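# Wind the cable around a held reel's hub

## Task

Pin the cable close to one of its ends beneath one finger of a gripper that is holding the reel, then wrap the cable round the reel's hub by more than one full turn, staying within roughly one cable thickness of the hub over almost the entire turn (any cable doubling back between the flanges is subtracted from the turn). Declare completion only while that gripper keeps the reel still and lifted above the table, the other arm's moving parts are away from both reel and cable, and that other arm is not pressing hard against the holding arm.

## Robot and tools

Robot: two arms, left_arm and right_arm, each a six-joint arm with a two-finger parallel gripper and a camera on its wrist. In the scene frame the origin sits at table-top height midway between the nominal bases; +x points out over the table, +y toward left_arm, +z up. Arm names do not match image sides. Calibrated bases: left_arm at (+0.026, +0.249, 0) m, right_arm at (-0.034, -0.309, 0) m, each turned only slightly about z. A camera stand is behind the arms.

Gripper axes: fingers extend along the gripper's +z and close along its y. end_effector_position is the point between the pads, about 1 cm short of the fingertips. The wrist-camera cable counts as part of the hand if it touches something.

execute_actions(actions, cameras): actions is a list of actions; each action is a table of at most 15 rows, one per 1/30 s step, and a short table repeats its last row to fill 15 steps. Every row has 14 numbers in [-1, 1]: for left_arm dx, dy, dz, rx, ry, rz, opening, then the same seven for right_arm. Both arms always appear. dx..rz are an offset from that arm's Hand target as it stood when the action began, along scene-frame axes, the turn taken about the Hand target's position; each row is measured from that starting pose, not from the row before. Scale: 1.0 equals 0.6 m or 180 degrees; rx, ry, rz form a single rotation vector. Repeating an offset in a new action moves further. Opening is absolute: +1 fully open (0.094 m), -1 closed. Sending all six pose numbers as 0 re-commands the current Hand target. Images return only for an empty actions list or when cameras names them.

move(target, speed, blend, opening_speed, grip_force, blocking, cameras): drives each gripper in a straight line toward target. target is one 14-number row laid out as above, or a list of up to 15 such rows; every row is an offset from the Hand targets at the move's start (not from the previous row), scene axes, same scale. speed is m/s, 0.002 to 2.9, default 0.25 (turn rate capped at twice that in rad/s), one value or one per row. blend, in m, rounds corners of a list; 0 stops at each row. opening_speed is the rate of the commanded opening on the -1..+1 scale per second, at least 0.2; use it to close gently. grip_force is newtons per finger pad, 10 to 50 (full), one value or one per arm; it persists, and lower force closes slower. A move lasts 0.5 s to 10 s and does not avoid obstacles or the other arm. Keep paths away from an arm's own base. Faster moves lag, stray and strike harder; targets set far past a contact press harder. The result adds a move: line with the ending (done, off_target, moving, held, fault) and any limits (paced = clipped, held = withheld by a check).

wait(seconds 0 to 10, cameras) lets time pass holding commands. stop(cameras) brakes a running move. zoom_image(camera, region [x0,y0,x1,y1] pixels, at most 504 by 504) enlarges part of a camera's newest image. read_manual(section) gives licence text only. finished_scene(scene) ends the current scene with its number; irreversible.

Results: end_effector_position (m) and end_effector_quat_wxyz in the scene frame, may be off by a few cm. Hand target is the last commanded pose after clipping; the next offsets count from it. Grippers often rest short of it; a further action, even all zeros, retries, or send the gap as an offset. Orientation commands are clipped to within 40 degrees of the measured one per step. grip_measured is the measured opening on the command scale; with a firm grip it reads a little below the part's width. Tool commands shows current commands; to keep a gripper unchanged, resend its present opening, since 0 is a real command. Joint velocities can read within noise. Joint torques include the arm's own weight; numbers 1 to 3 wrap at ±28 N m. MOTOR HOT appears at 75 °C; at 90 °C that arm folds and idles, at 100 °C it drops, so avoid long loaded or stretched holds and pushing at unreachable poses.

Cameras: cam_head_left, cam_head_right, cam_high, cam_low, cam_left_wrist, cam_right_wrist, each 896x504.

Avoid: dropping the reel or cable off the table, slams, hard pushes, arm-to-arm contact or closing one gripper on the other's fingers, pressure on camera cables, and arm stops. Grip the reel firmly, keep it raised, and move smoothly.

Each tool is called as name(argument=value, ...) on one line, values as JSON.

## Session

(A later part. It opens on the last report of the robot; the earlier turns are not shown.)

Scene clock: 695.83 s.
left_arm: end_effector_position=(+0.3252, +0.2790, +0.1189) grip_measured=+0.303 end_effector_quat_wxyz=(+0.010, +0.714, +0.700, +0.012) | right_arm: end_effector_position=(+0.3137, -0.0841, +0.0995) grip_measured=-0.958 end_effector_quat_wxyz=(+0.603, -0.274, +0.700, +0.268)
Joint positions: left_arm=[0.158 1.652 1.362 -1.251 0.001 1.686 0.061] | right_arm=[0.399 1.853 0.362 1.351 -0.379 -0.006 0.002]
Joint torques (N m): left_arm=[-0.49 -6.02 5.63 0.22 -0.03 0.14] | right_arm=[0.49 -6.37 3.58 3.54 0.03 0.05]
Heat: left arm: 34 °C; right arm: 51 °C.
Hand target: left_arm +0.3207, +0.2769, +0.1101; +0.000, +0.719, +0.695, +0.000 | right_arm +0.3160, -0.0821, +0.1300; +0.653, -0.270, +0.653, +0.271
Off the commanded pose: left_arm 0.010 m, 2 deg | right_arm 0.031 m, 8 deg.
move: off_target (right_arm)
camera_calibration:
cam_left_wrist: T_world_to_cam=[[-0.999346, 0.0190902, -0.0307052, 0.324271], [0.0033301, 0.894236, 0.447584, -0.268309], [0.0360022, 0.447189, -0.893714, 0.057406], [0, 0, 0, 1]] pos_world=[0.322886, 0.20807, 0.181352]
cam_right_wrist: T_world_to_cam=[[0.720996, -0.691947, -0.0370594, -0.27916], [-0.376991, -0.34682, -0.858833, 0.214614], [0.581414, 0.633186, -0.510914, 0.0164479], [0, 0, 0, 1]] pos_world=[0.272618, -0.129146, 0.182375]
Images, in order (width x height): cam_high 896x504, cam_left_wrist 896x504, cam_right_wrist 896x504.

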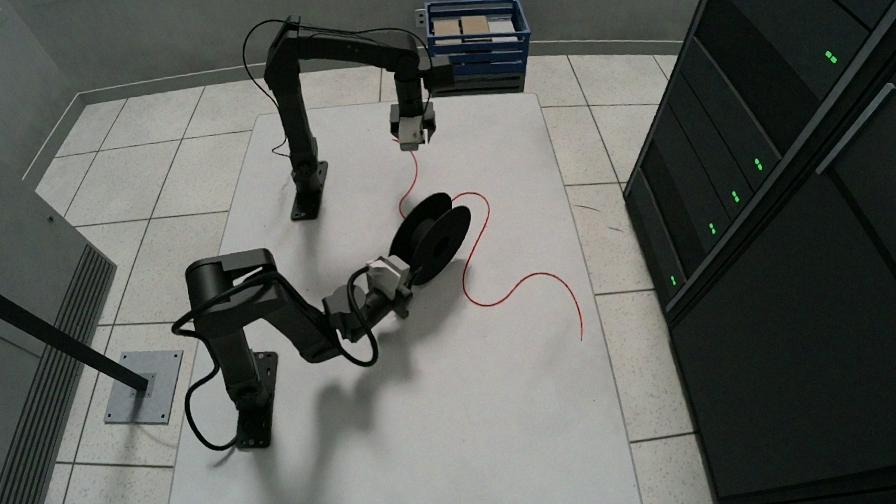

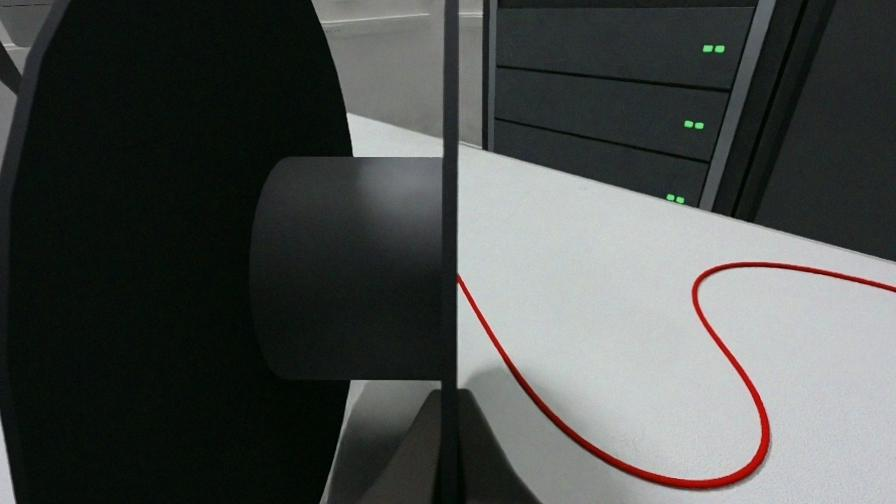

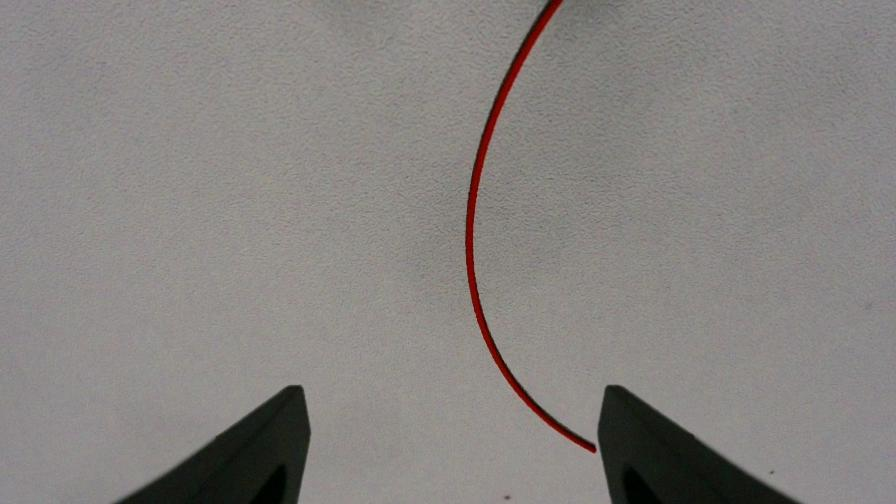

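move(target=[-0.007,0.0217,-0.1233,0,0,-0.02,-0.2, 0,0,0,0,0,0,-1], speed=0.12, cameras=["cam_low", "cam_right_wrist", "cam_head_right"])

Scene clock: 719.20 s.
left_arm: end_effector_position=(+0.3229, +0.2897, +0.0441) grip_measured=-0.197 end_effector_quat_wxyz=(+0.008, +0.739, +0.674, +0.012) | right_arm: end_effector_position=(+0.3137, -0.0841, +0.0995) grip_measured=-0.958 end_effector_quat_wxyz=(+0.603, -0.274, +0.700, +0.268)
Joint positions: left_arm=[0.193 1.706 1.119 -0.956 -0.001 1.794 0.038] | right_arm=[0.399 1.853 0.362 1.351 -0.379 -0.006 0.002]
Joint torques (N m): left_arm=[0.53 -6.27 5.11 0.18 -0.07 0.17] | right_arm=[0.51 -6.38 3.62 3.54 0.03 0.04]
Heat: left arm: 33 °C; right arm: 64 °C.
Hand target: left_arm +0.3165, +0.2899, +0.0361; +0.000, +0.741, +0.672, +0.000 | right_arm +0.3160, -0.0821, +0.1300; +0.653, -0.270, +0.653, +0.271
Off the commanded pose: left_arm 0.010 m, 2 deg | right_arm 0.031 m, 8 deg.
move: off_target (right_arm)
camera_calibration:
cam_right_wrist: T_world_to_cam=[[0.720996, -0.691947, -0.0370594, -0.27916], [-0.376991, -0.34682, -0.858833, 0.214614], [0.581414, 0.633186, -0.510914, 0.0164479], [0, 0, 0, 1]] pos_world=[0.272618, -0.129146, 0.182375]
Images, in order (width x height): cam_head_right 896x504, cam_low 896x504, cam_right_wrist 896x504.

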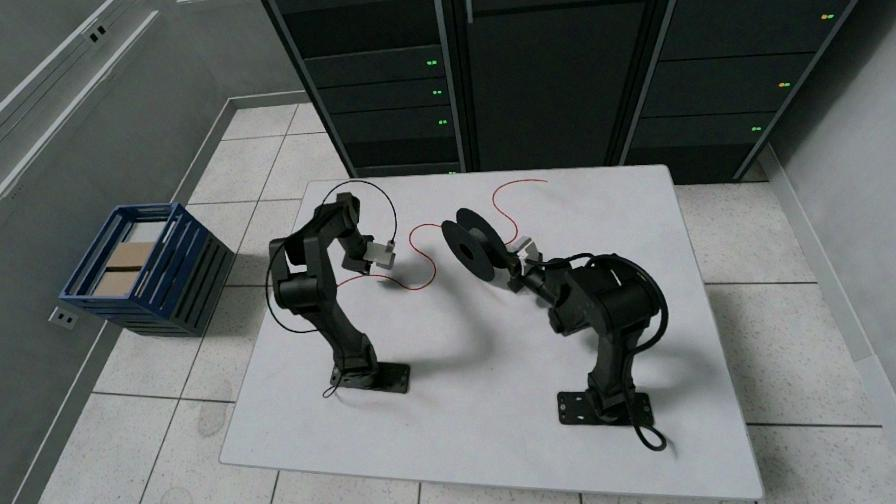

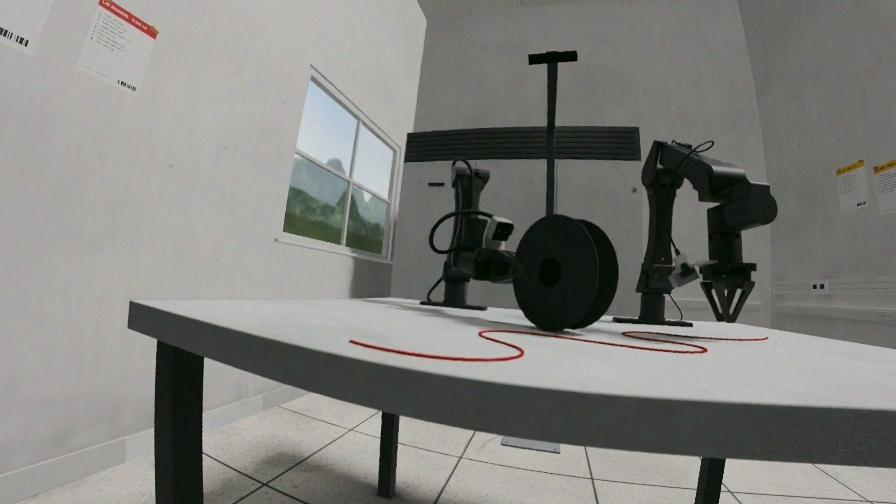

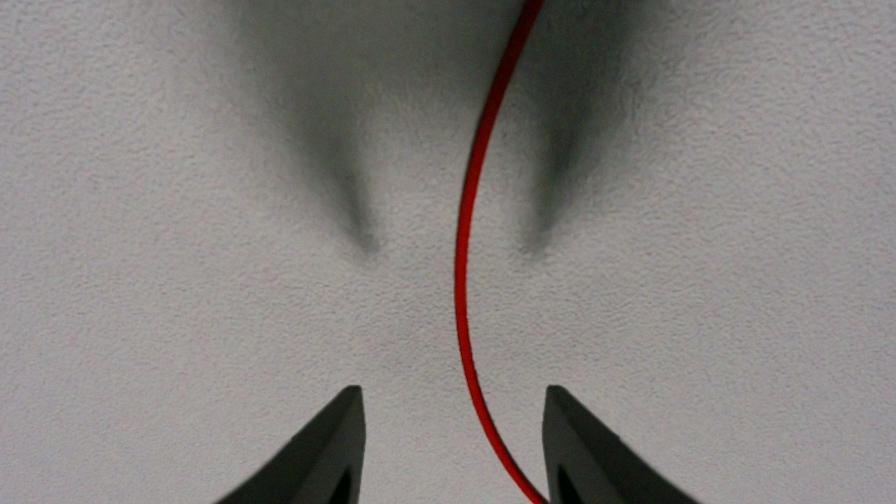

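move(target=[0,0,0,0,0,0,-0.2, 0,0,-0.04,0.03,-0.03,0,-1], speed=0.1, cameras=["cam_left_wrist"])

Scene clock: 744.03 s.
left_arm: end_effector_position=(+0.3230, +0.2897, +0.0441) grip_measured=-0.197 end_effector_quat_wxyz=(+0.008, +0.739, +0.674, +0.012) | right_arm: end_effector_position=(+0.3193, -0.0790, +0.0949) grip_measured=-0.958 end_effector_quat_wxyz=(+0.601, -0.278, +0.698, +0.274)
Joint positions: left_arm=[0.193 1.706 1.119 -0.955 -0.001 1.794 0.038] | right_arm=[0.399 1.901 0.393 1.369 -0.393 -0.004 0.002]
Joint torques (N m): left_arm=[0.39 -6.23 5.31 0.19 -0.03 0.12] | right_arm=[-0.18 -1.92 1.44 4.17 0 -0.08]
Heat: left arm: 33 °C; right arm: 70 °C.
Hand target: left_arm +0.3165, +0.2899, +0.0361; +0.000, +0.741, +0.672, +0.000 | right_arm +0.3160, -0.0821, +0.1061; +0.696, -0.252, +0.608, +0.288
Off the commanded pose: left_arm 0.010 m, 2 deg | right_arm 0.012 m, 15 deg.
joint sent to its limit (right arm) — joint 4 (wrist pitch), upper limit. The joint targets are off in orientation, not in position.
move: off_target (right_arm)
camera_calibration:
cam_left_wrist: T_world_to_cam=[[-0.995346, 0.092212, -0.0279799, 0.296938], [0.0696955, 0.889391, 0.451803, -0.264528], [0.0665467, 0.44775, -0.891679, -0.0243015], [0, 0, 0, 1]] pos_world=[0.315609, 0.218769, 0.106154]
Images, in order (width x height): cam_left_wrist 896x504.

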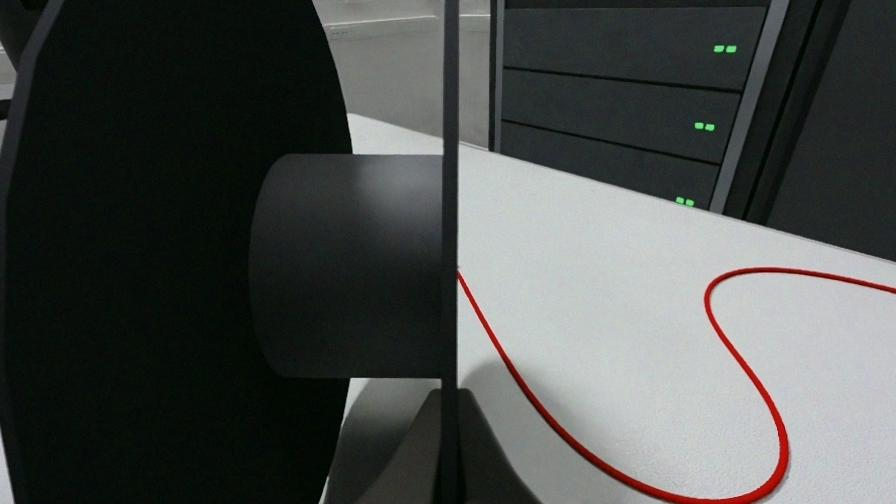

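move(target=[0,0,0,0,0,0,-0.2, 0.0055,0.005,-0.017,-0.06,0.06,0,-1], speed=0.2, cameras=[])

Scene clock: 757.17 s.
left_arm: end_effector_position=(+0.3230, +0.2897, +0.0441) grip_measured=-0.197 end_effector_quat_wxyz=(+0.008, +0.739, +0.674, +0.012) | right_arm: end_effector_position=(+0.3192, -0.0781, +0.0951) grip_measured=-0.958 end_effector_quat_wxyz=(+0.604, -0.287, +0.696, +0.261)
Joint positions: left_arm=[0.193 1.706 1.119 -0.955 -0.001 1.794 0.038] | right_arm=[0.407 1.889 0.394 1.349 -0.379 -0.038 0.002]
Joint torques (N m): left_arm=[0.62 -6.26 5.2 0.15 0 0.13] | right_arm=[0.5 -7.38 3.44 2 0.15 -0.1]
Heat: left arm: 33 °C; right arm: 72 °C.
Hand target: left_arm +0.3165, +0.2899, +0.0361; +0.000, +0.741, +0.672, +0.000 | right_arm +0.3193, -0.0791, +0.0958; +0.608, -0.288, +0.695, +0.252
Off the commanded pose: left_arm 0.010 m, 2 deg | right_arm 0.001 m, 1 deg.
move: done
No camera images: "cameras" was empty.

wait(seconds=2, cameras=[])

Scene clock: 761.47 s.
left_arm: end_effector_position=(+0.3230, +0.2897, +0.0441) grip_measured=-0.197 end_effector_quat_wxyz=(+0.008, +0.739, +0.674, +0.012) | right_arm: end_effector_position=(+0.3192, -0.0781, +0.0951) grip_measured=-0.958 end_effector_quat_wxyz=(+0.604, -0.287, +0.696, +0.261)
Joint positions: left_arm=[0.193 1.706 1.119 -0.955 -0.001 1.794 0.038] | right_arm=[0.407 1.889 0.394 1.349 -0.379 -0.038 0.002]
Joint torques (N m): left_arm=[0.54 -6 5.5 0.11 -0.04 0.16] | right_arm=[0.49 -7.38 3.4 2 0.15 -0.1]
Heat: left arm: 33 °C; right arm: 69 °C.
Hand target: left_arm +0.3165, +0.2899, +0.0361; +0.000, +0.741, +0.672, +0.000 | right_arm +0.3193, -0.0791, +0.0958; +0.608, -0.288, +0.695, +0.252
Tool commands: left_gripper/opening=-0.2 right_gripper/opening=-1.0
Off the commanded pose: left_arm 0.010 m, 2 deg | right_arm 0.001 m, 1 deg.
wait: 2.00 s; at rest from the start
No camera images: "cameras" was empty.

execute_actions(actions=[], cameras=["cam_low", "cam_high", "cam_left_wrist"])

zoom_image(camera="cam_low", region=[490, 190, 650, 350])

Scene clock: 800.70 s.
left_arm: end_effector_position=(+0.3230, +0.2897, +0.0441) grip_measured=-0.197 end_effector_quat_wxyz=(+0.008, +0.739, +0.674, +0.012) | right_arm: end_effector_position=(+0.3192, -0.0781, +0.0951) grip_measured=-0.958 end_effector_quat_wxyz=(+0.604, -0.287, +0.696, +0.261)
Joint positions: left_arm=[0.193 1.706 1.119 -0.955 -0.001 1.794 0.038] | right_arm=[0.407 1.889 0.394 1.349 -0.379 -0.038 0.002]
Joint velocities: within noise
Joint torques (N m): left_arm=[0.4 -6.16 5.42 0.2 -0.02 0.15] | right_arm=[0.47 -7.36 3.44 2 0.14 -0.11]
Heat: left arm: 33 °C; right arm: 59 °C.
Hand target: left_arm +0.3165, +0.2899, +0.0361; +0.000, +0.741, +0.672, +0.000 | right_arm +0.3193, -0.0791, +0.0958; +0.608, -0.288, +0.695, +0.252
Tool commands: left_gripper/opening=-0.2 right_gripper/opening=-1.0
Off the commanded pose: left_arm 0.010 m, 2 deg | right_arm 0.001 m, 1 deg.
camera_calibration:
cam_left_wrist: T_world_to_cam=[[-0.995346, 0.092212, -0.0279799, 0.296938], [0.0696955, 0.889391, 0.451803, -0.264528], [0.0665467, 0.44775, -0.891679, -0.0243015], [0, 0, 0, 1]] pos_world=[0.315609, 0.218769, 0.106154]
Images, in order (width x height): cam_high 896x504, cam_low 896x504, cam_left_wrist 896x504.

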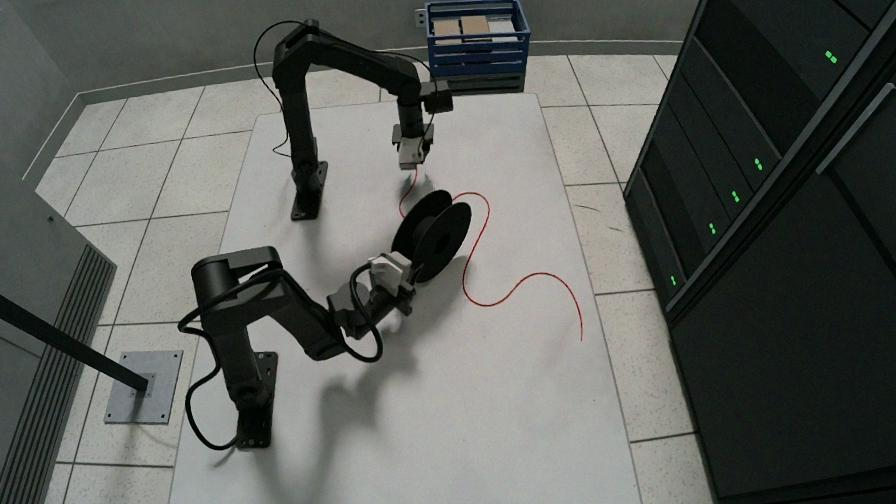

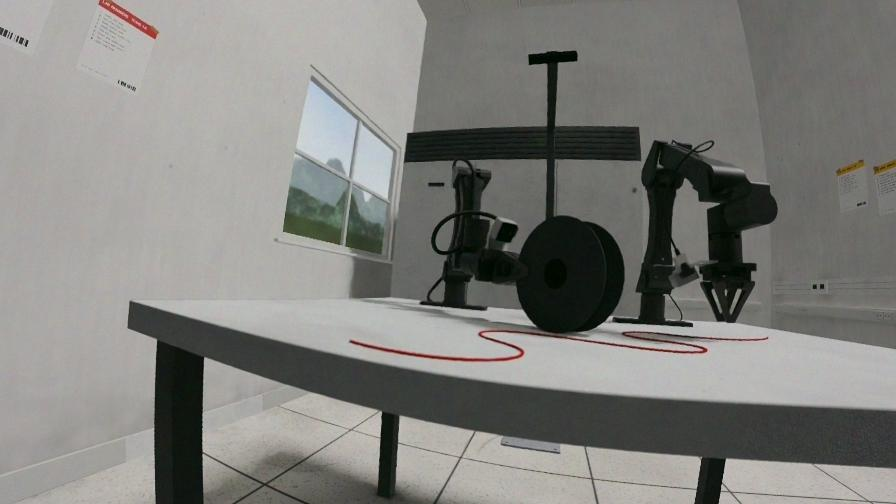

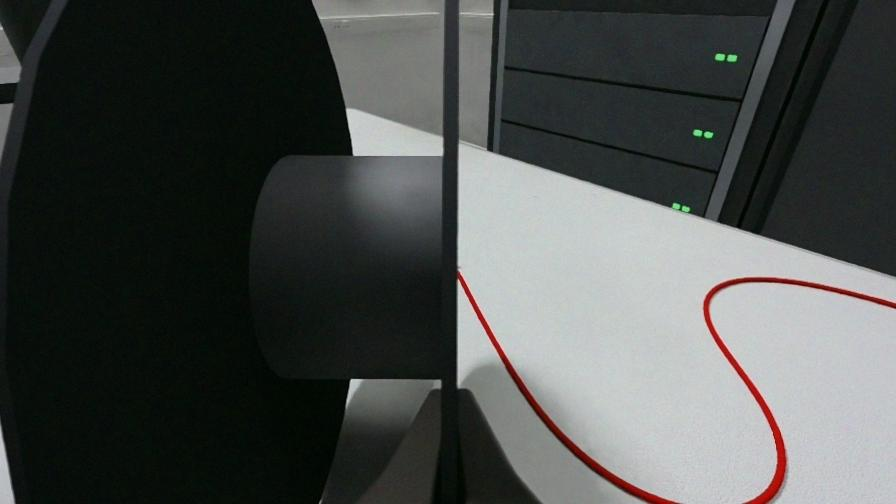

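Scaled by 3.150 from the camera's 896x504 image, which has a finer 1280x720 frame.

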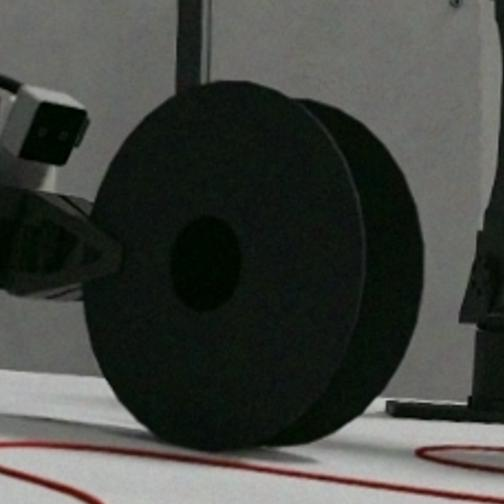

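move(target=[0.005,0,-0.048,0,0,0,-0.2, 0,0,0,0,0,0,-1], speed=0.05, cameras=["cam_right_wrist"])

Scene clock: 815.10 s.
left_arm: end_effector_position=(+0.3274, +0.2903, +0.0164) grip_measured=-0.197 end_effector_quat_wxyz=(+0.009, +0.739, +0.674, +0.014) | right_arm: end_effector_position=(+0.3192, -0.0781, +0.0951) grip_measured=-0.958 end_effector_quat_wxyz=(+0.604, -0.287, +0.696, +0.261)
Joint positions: left_arm=[0.193 1.76 1.064 -0.842 -0.001 1.794 0.038] | right_arm=[0.407 1.889 0.394 1.349 -0.379 -0.038 0.002]
Joint torques (N m): left_arm=[0.42 -6.2 5.14 0.18 -0.02 0.14] | right_arm=[0.49 -7.38 3.45 2 0.14 -0.11]
Heat: left arm: 33 °C; right arm: 59 °C.
Hand target: left_arm +0.3196, +0.2899, +0.0073; +0.000, +0.741, +0.672, +0.000 | right_arm +0.3193, -0.0791, +0.0958; +0.608, -0.288, +0.695, +0.252
Off the commanded pose: left_arm 0.012 m, 2 deg | right_arm 0.001 m, 1 deg.
move: off_target (left_arm)
camera_calibration:
cam_right_wrist: T_world_to_cam=[[0.729497, -0.683938, -0.00792462, -0.28405], [-0.358038, -0.371965, -0.856417, 0.206875], [0.582789, 0.627591, -0.516224, 0.00684966], [0, 0, 0, 1]] pos_world=[0.277291, -0.121621, 0.178456]
Images, in order (width x height): cam_right_wrist 896x504.

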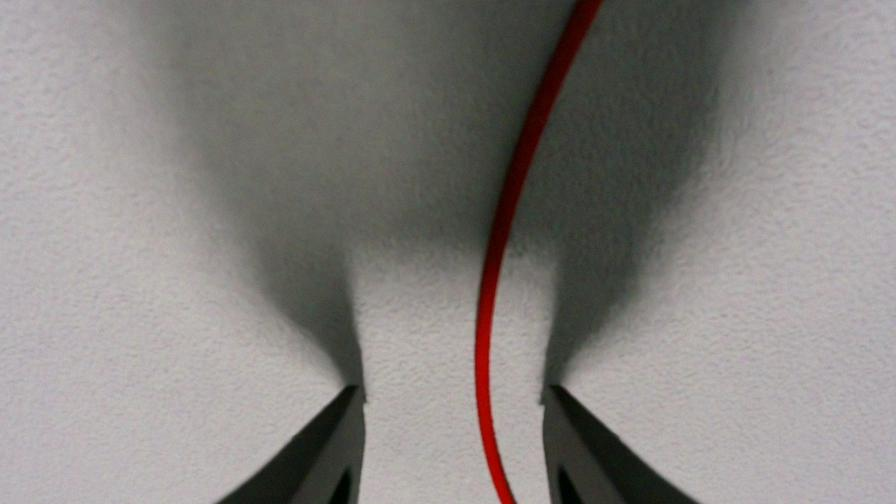

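move(target=[0.010,0,-0.008,0,0,0,-0.2, 0,0,0,0,0,0,-1], speed=0.03, cameras=["cam_right_wrist"])

Scene clock: 822.37 s.
left_arm: end_effector_position=(+0.3274, +0.2903, +0.0120) grip_measured=-0.197 end_effector_quat_wxyz=(+0.006, +0.739, +0.674, +0.010) | right_arm: end_effector_position=(+0.3192, -0.0781, +0.0951) grip_measured=-0.958 end_effector_quat_wxyz=(+0.604, -0.287, +0.696, +0.261)
Joint positions: left_arm=[0.193 1.776 1.064 -0.835 -0.001 1.794 0.038] | right_arm=[0.407 1.889 0.394 1.349 -0.379 -0.038 0.002]
Joint torques (N m): left_arm=[0.1 -5.27 6.38 0.2 0.01 0.11] | right_arm=[0.49 -7.38 3.43 2 0.14 -0.09]
Heat: left arm: 33 °C; right arm: 59 °C.
Hand target: left_arm +0.3256, +0.2899, +0.0025; +0.001, +0.741, +0.672, +0.000 | right_arm +0.3193, -0.0791, +0.0958; +0.608, -0.288, +0.695, +0.252
Off the commanded pose: left_arm 0.010 m, 1 deg | right_arm 0.001 m, 1 deg.
move: done
camera_calibration:
cam_right_wrist: T_world_to_cam=[[0.729497, -0.683938, -0.00792462, -0.28405], [-0.358038, -0.371965, -0.856417, 0.206875], [0.582789, 0.627591, -0.516224, 0.00684966], [0, 0, 0, 1]] pos_world=[0.277291, -0.121621, 0.178456]
Images, in order (width x height): cam_right_wrist 896x504.

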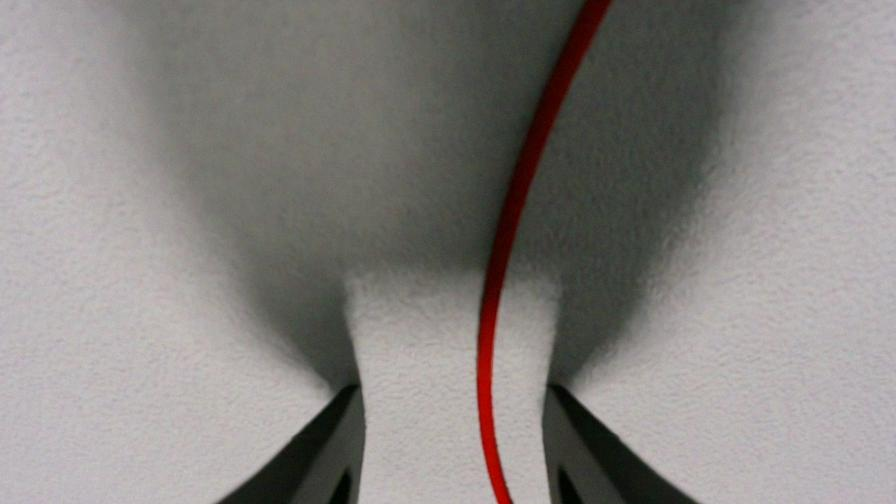

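move(target=[0,0,0,0,0,0,-1, 0,0,0,0,0,0,-1], speed=0.03, opening_speed=0.5, cameras=["cam_right_wrist"])

Scene clock: 828.77 s.
left_arm: end_effector_position=(+0.3274, +0.2906, +0.0120) grip_measured=-0.969 end_effector_quat_wxyz=(+0.006, +0.739, +0.674, +0.011) | right_arm: end_effector_position=(+0.3192, -0.0781, +0.0951) grip_measured=-0.958 end_effector_quat_wxyz=(+0.604, -0.287, +0.696, +0.261)
Joint positions: left_arm=[0.193 1.776 1.064 -0.835 -0.003 1.794 0.001] | right_arm=[0.407 1.889 0.394 1.349 -0.379 -0.038 0.002]
Joint torques (N m): left_arm=[0.25 -5.37 6.6 0.27 0.03 0.09] | right_arm=[0.47 -7.38 3.45 2 0.15 -0.11]
Heat: left arm: 33 °C; right arm: 59 °C.
Hand target: left_arm +0.3256, +0.2899, +0.0025; +0.000, +0.741, +0.672, +0.000 | right_arm +0.3193, -0.0791, +0.0958; +0.608, -0.288, +0.695, +0.252
Off the commanded pose: left_arm 0.010 m, 1 deg | right_arm 0.001 m, 1 deg.
move: done
camera_calibration:
cam_right_wrist: T_world_to_cam=[[0.729497, -0.683938, -0.00792462, -0.28405], [-0.358038, -0.371965, -0.856417, 0.206875], [0.582789, 0.627591, -0.516224, 0.00684966], [0, 0, 0, 1]] pos_world=[0.277291, -0.121621, 0.178456]
Images, in order (width x height): cam_right_wrist 896x504.

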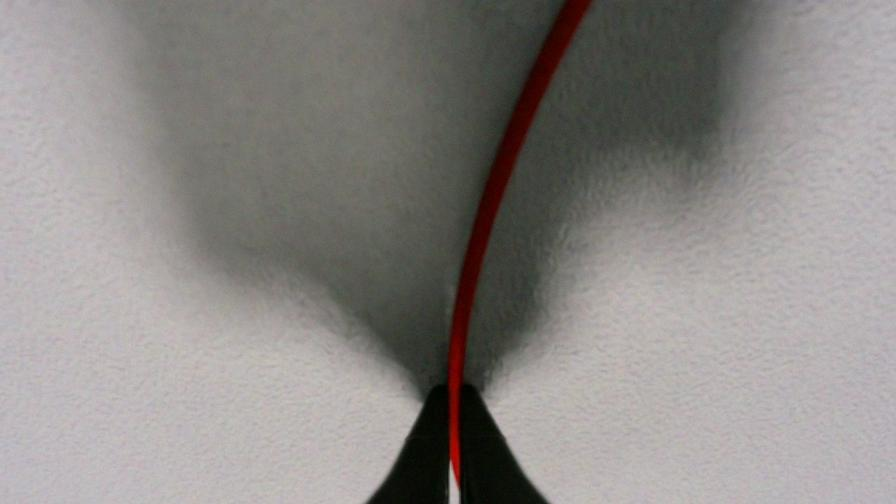

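move(target=[-0.05,0,0.48,0,0,0,-1, 0,0,0,0,0,0,-1], speed=0.2, cameras=["cam_right_wrist", "cam_high", "cam_low", "cam_head_right"])

Scene clock: 833.87 s.
left_arm: end_effector_position=(+0.2985, +0.2896, +0.2882) grip_measured=-0.974 end_effector_quat_wxyz=(+0.104, +0.726, +0.661, +0.156) | right_arm: end_effector_position=(+0.3192, -0.0781, +0.0951) grip_measured=-0.958 end_effector_quat_wxyz=(+0.604, -0.287, +0.696, +0.261)
Joint positions: left_arm=[0.203 1.399 1.759 -1.552 -0.003 1.806 0.001] | right_arm=[0.407 1.889 0.394 1.349 -0.379 -0.038 0.002]
Joint torques (N m): left_arm=[0.53 -3.92 8.21 0.57 -0.01 0.1] | right_arm=[0.5 -7.41 3.45 2 0.14 -0.11]
Heat: left arm: 33 °C; right arm: 59 °C.
Hand target: left_arm +0.2955, +0.2899, +0.2904; +0.000, +0.741, +0.672, +0.000 | right_arm +0.3193, -0.0791, +0.0958; +0.608, -0.288, +0.695, +0.252
Off the commanded pose: left_arm 0.004 m, 22 deg | right_arm 0.001 m, 1 deg.
joint sent to its limit (left arm) — joint 4 (wrist pitch), lower limit. The joint targets are off in orientation, not in position.
move: off_target (left_arm)
camera_calibration:
cam_right_wrist: T_world_to_cam=[[0.729497, -0.683938, -0.00792462, -0.28405], [-0.358038, -0.371965, -0.856417, 0.206875], [0.582789, 0.627591, -0.516224, 0.00684966], [0, 0, 0, 1]] pos_world=[0.277291, -0.121621, 0.178456]
Images, in order (width x height): cam_head_right 896x504, cam_high 896x504, cam_low 896x504, cam_right_wrist 896x504.

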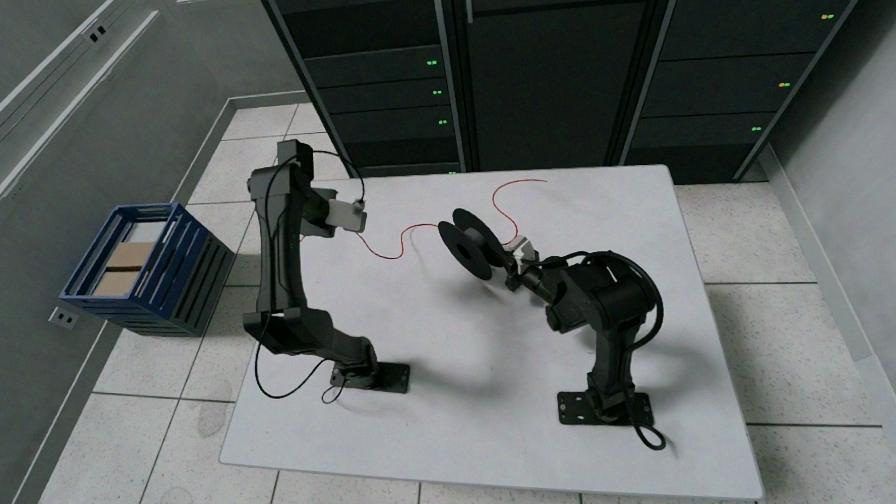

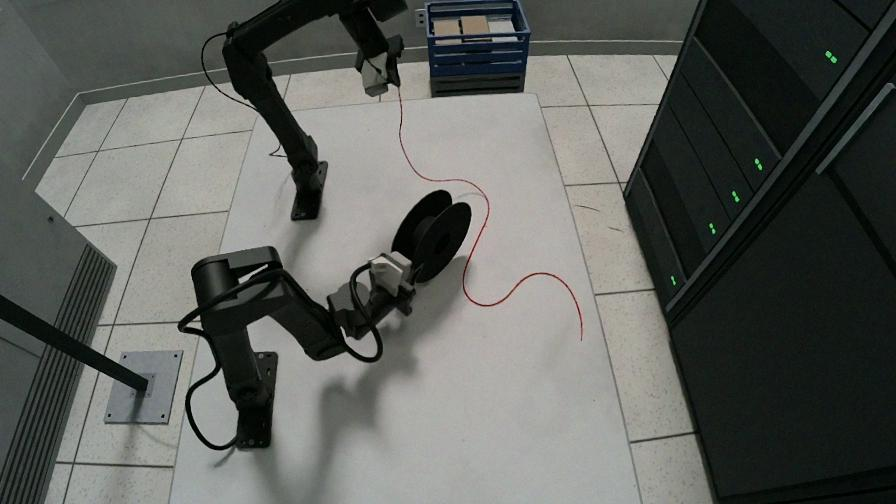

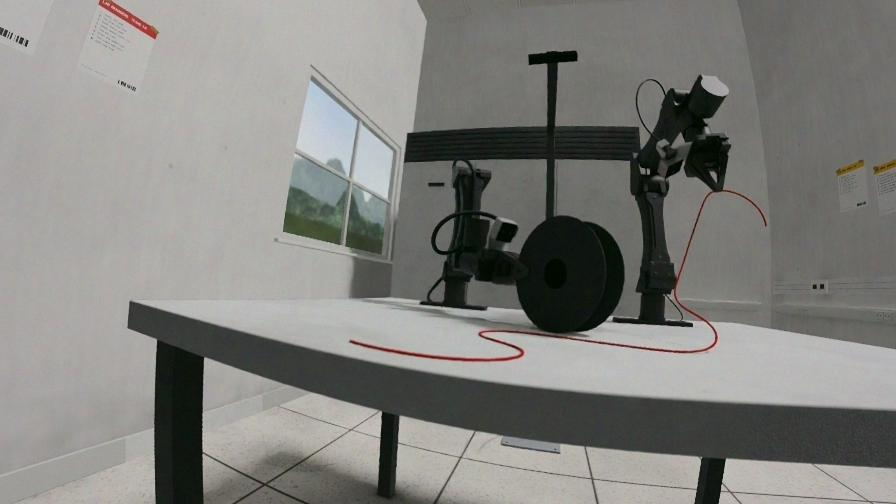

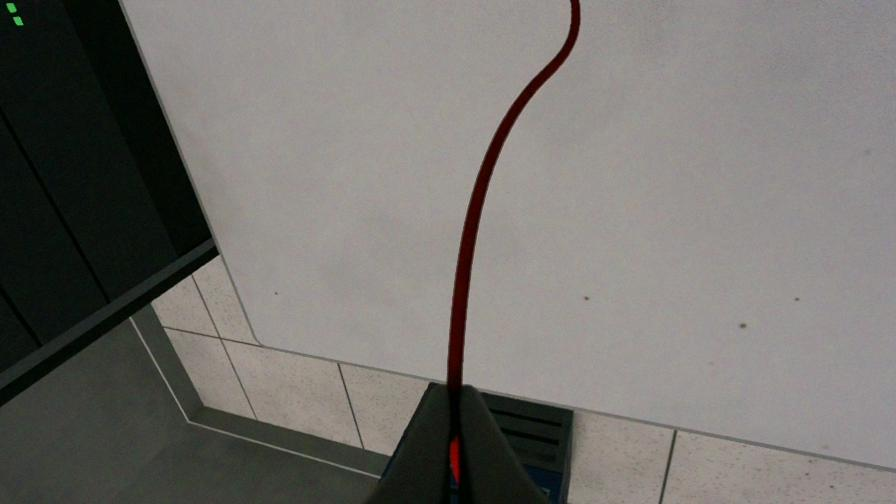

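zoom_image(camera="cam_low", region=[600, 150, 800, 370])

Scaled by 2.291 from the camera's 896x504 image, which has a finer 1280x720 frame.

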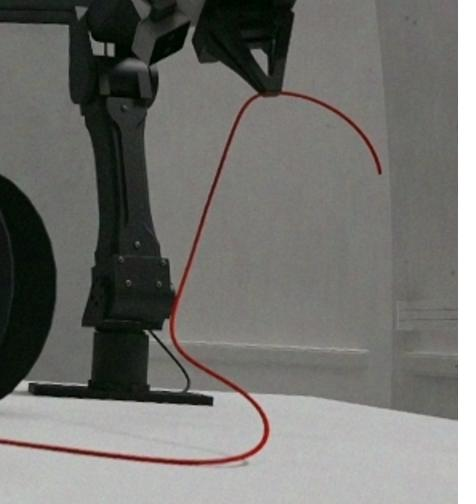

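move(target=[[-0.0758,-0.3167,0.15,-0.2418,-0.0866,0.1097,-1, 0,0,0,0,0,0,-1],[0.0075,-0.575,0.1667,-0.4835,-0.1731,0.2194,-1, 0,0,0,0,0,0,-1]], speed=0.2, blend=0.05, cameras=["cam_right_wrist", "cam_left_wrist", "cam_high", "cam_low", "cam_head_right"])

Scene clock: 904.07 s.
left_arm: end_effector_position=(+0.2996, -0.0531, +0.4009) grip_measured=-0.974 end_effector_quat_wxyz=(+0.660, +0.272, +0.646, -0.271) | right_arm: end_effector_position=(+0.3192, -0.0781, +0.0951) grip_measured=-0.958 end_effector_quat_wxyz=(+0.604, -0.287, +0.696, +0.261)
Joint positions: left_arm=[-0.816 1.133 1.047 0.104 -0.089 0.01 0.001] | right_arm=[0.407 1.889 0.394 1.349 -0.379 -0.038 0.002]
Joint torques (N m): left_arm=[-0.47 -3.21 6.74 1.68 -0.11 -0.1] | right_arm=[0.5 -7.38 3.44 2 0.15 -0.11]
Heat: left arm: 35 °C; right arm: 58 °C.
Hand target: left_arm +0.3001, -0.0550, +0.3905; +0.654, +0.271, +0.653, -0.270 | right_arm +0.3193, -0.0791, +0.0958; +0.608, -0.288, +0.695, +0.252
Off the commanded pose: left_arm 0.011 m, 1 deg | right_arm 0.001 m, 1 deg.
move: off_target (left_arm)
camera_calibration:
cam_left_wrist: T_world_to_cam=[[-0.708658, -0.705501, -0.0084842, 0.179093], [-0.297459, 0.309651, -0.903125, 0.503184], [0.639782, -0.637483, -0.429295, 0.034241], [0, 0, 0, 1]] pos_world=[0.254686, -0.0076334, 0.470657]
cam_right_wrist: T_world_to_cam=[[0.729497, -0.683938, -0.00792462, -0.28405], [-0.358038, -0.371965, -0.856417, 0.206875], [0.582789, 0.627591, -0.516224, 0.00684966], [0, 0, 0, 1]] pos_world=[0.277291, -0.121621, 0.178456]
Images, in order (width x height): cam_head_right 896x504, cam_high 896x504, cam_low 896x504, cam_left_wrist 896x504, cam_right_wrist 896x504.

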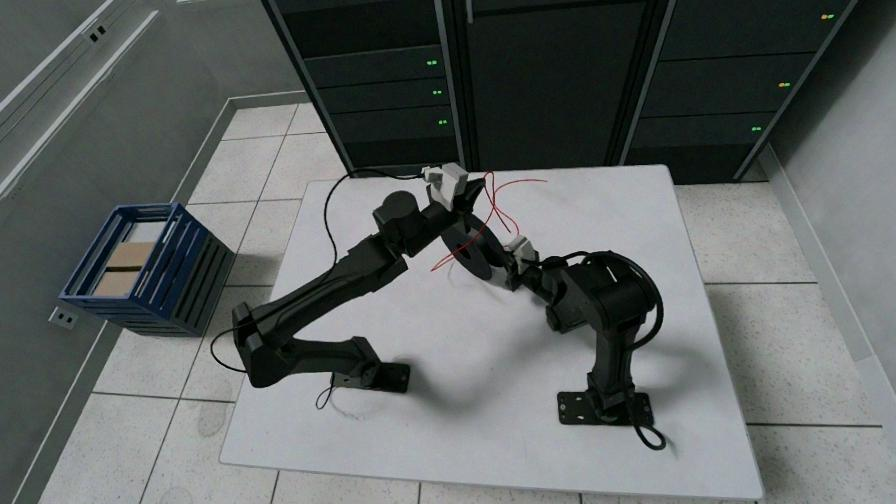

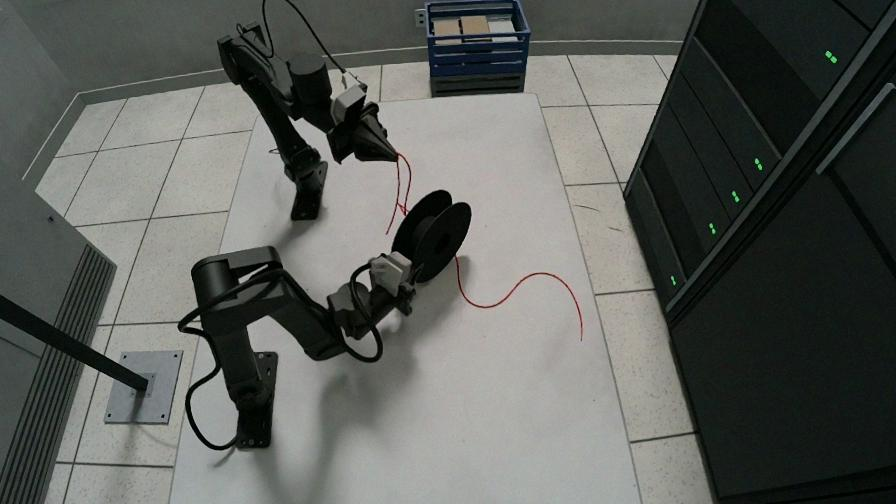

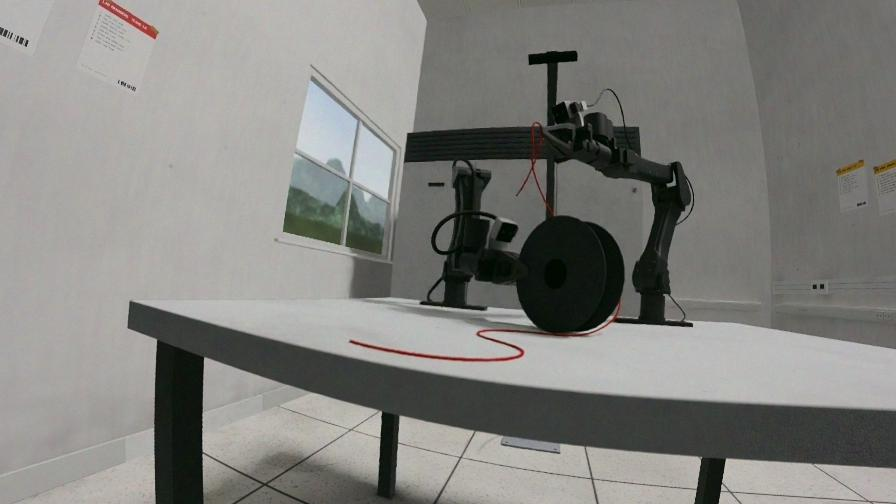

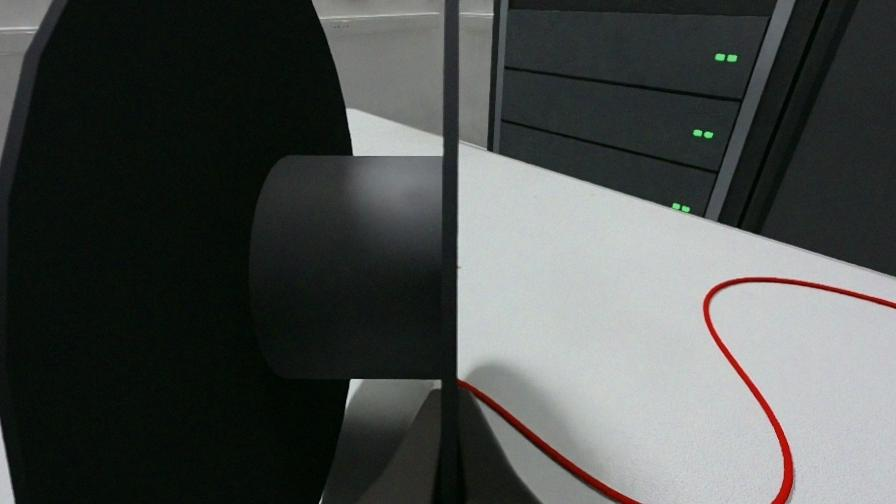

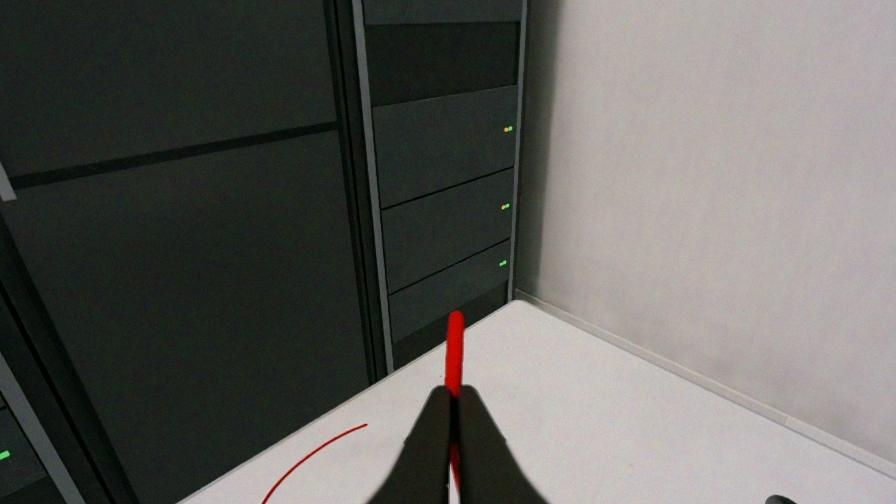

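zoom_image(camera="cam_high", region=[360, 130, 500, 310])

zoom_image(camera="cam_low", region=[490, 110, 650, 350])

zoom_image(camera="cam_head_right", region=[410, 150, 560, 310])

Scaled by 2.800 from the camera's 896x504 image, which has a finer 1280x720 frame.

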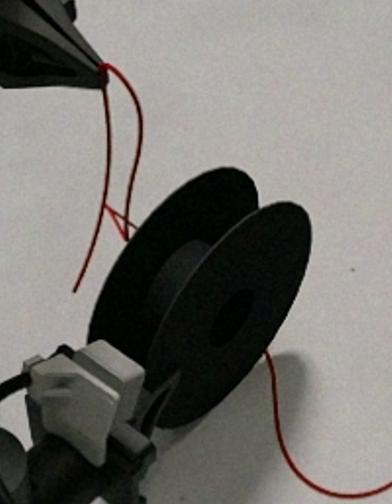

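Scaled by 2.100 from the camera's 896x504 image, which has a finer 1280x720 frame.

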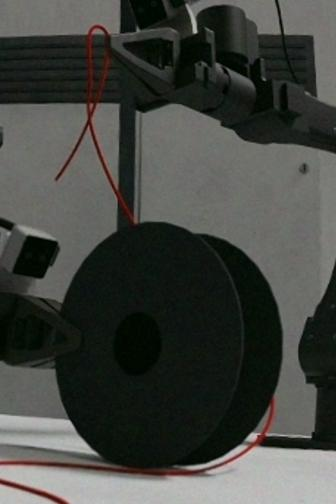

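Scaled by 3.150 from the camera's 896x504 image, which has a finer 1280x720 frame.

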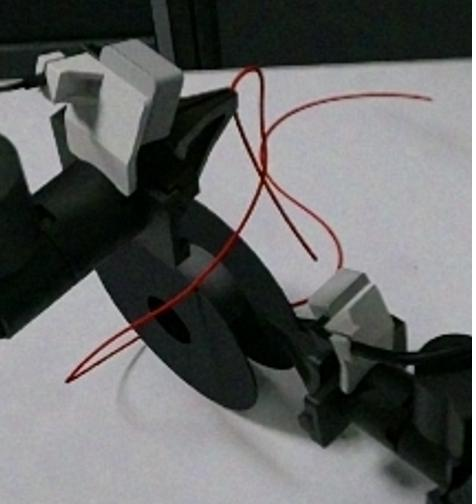

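move(target=[0.0507,-0.0317,-0.1425,0.0506,-0.0513,0,-1, 0,0,0,0,0,0,-1], speed=0.12, cameras=["cam_right_wrist", "cam_left_wrist", "cam_high", "cam_head_right", "cam_head_left"])

Scene clock: 977.27 s.
left_arm: end_effector_position=(+0.3298, -0.0749, +0.3159) grip_measured=-0.974 end_effector_quat_wxyz=(+0.686, +0.337, +0.614, -0.199) | right_arm: end_effector_position=(+0.3192, -0.0781, +0.0951) grip_measured=-0.958 end_effector_quat_wxyz=(+0.604, -0.287, +0.696, +0.261)
Joint positions: left_arm=[-0.783 1.299 0.811 0.508 -0.061 0.221 0.001] | right_arm=[0.407 1.889 0.394 1.349 -0.379 -0.038 0.002]
Joint torques (N m): left_arm=[0.58 -4.48 6.99 1.74 0.05 0.11] | right_arm=[0.51 -7.36 3.44 2 0.14 -0.11]
Heat: left arm: 38 °C; right arm: 58 °C.
Hand target: left_arm +0.3305, -0.0741, +0.3050; +0.681, +0.342, +0.618, -0.195 | right_arm +0.3193, -0.0791, +0.0958; +0.608, -0.288, +0.695, +0.252
Off the commanded pose: left_arm 0.011 m, 1 deg | right_arm 0.001 m, 1 deg.
move: off_target (left_arm)
camera_calibration:
cam_left_wrist: T_world_to_cam=[[-0.685788, -0.694385, -0.218001, 0.243884], [-0.165348, 0.440351, -0.882469, 0.401823], [0.70877, -0.56914, -0.416803, -0.057071], [0, 0, 0, 1]] pos_world=[0.274144, -0.0400756, 0.383976]
cam_right_wrist: T_world_to_cam=[[0.729497, -0.683938, -0.00792462, -0.28405], [-0.358038, -0.371965, -0.856417, 0.206875], [0.582789, 0.627591, -0.516224, 0.00684966], [0, 0, 0, 1]] pos_world=[0.277291, -0.121621, 0.178456]
Images, in order (width x height): cam_head_left 896x504, cam_head_right 896x504, cam_high 896x504, cam_left_wrist 896x504, cam_right_wrist 896x504.

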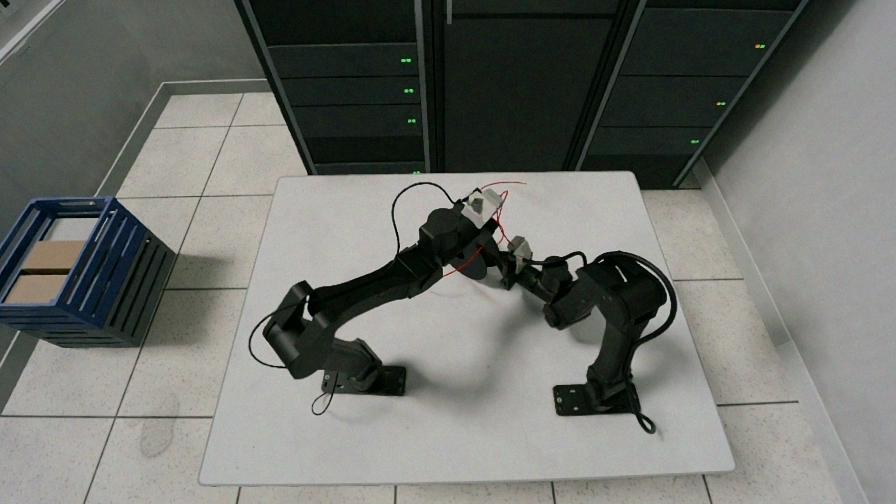

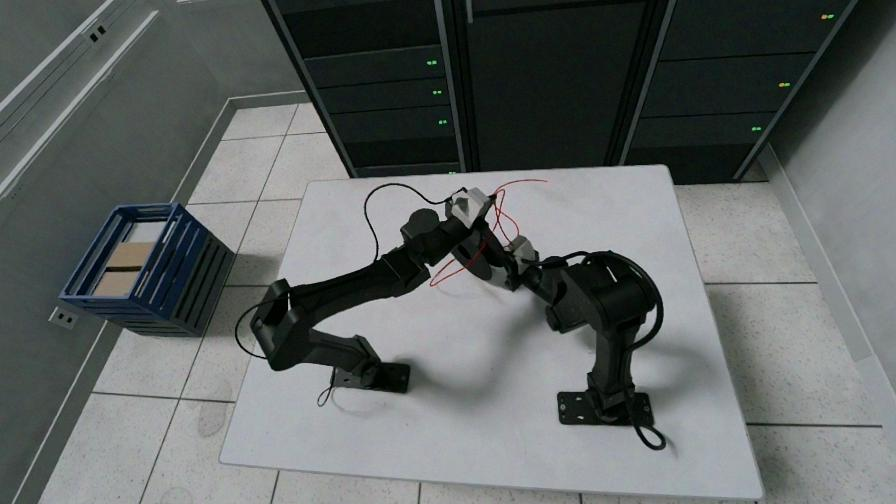

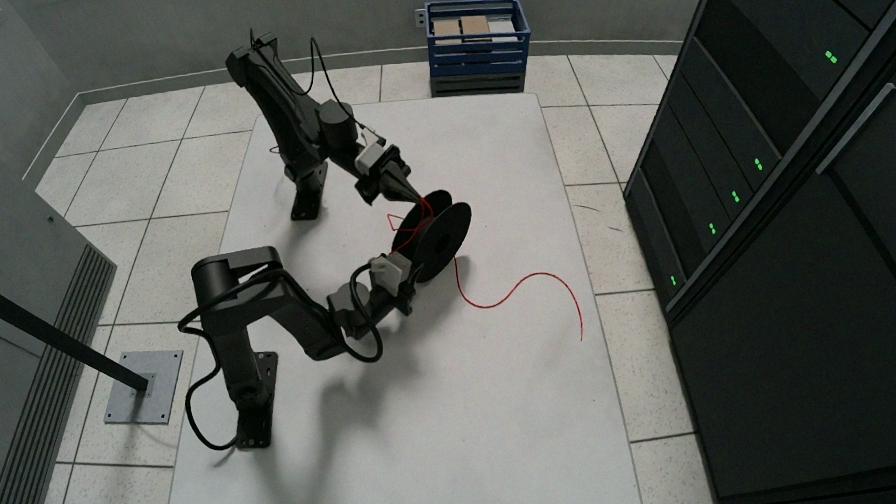

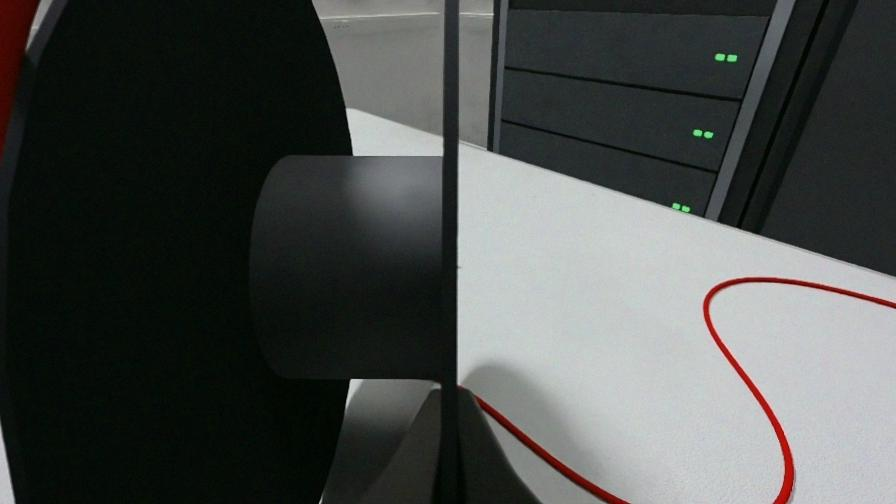

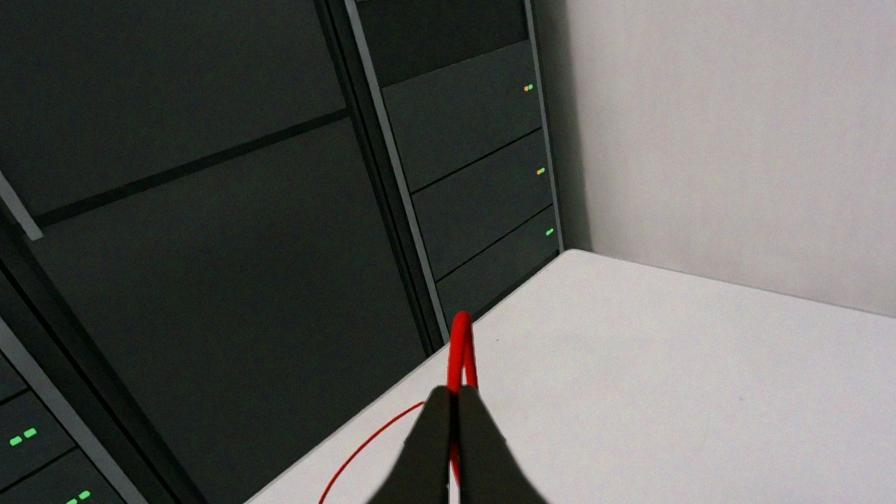

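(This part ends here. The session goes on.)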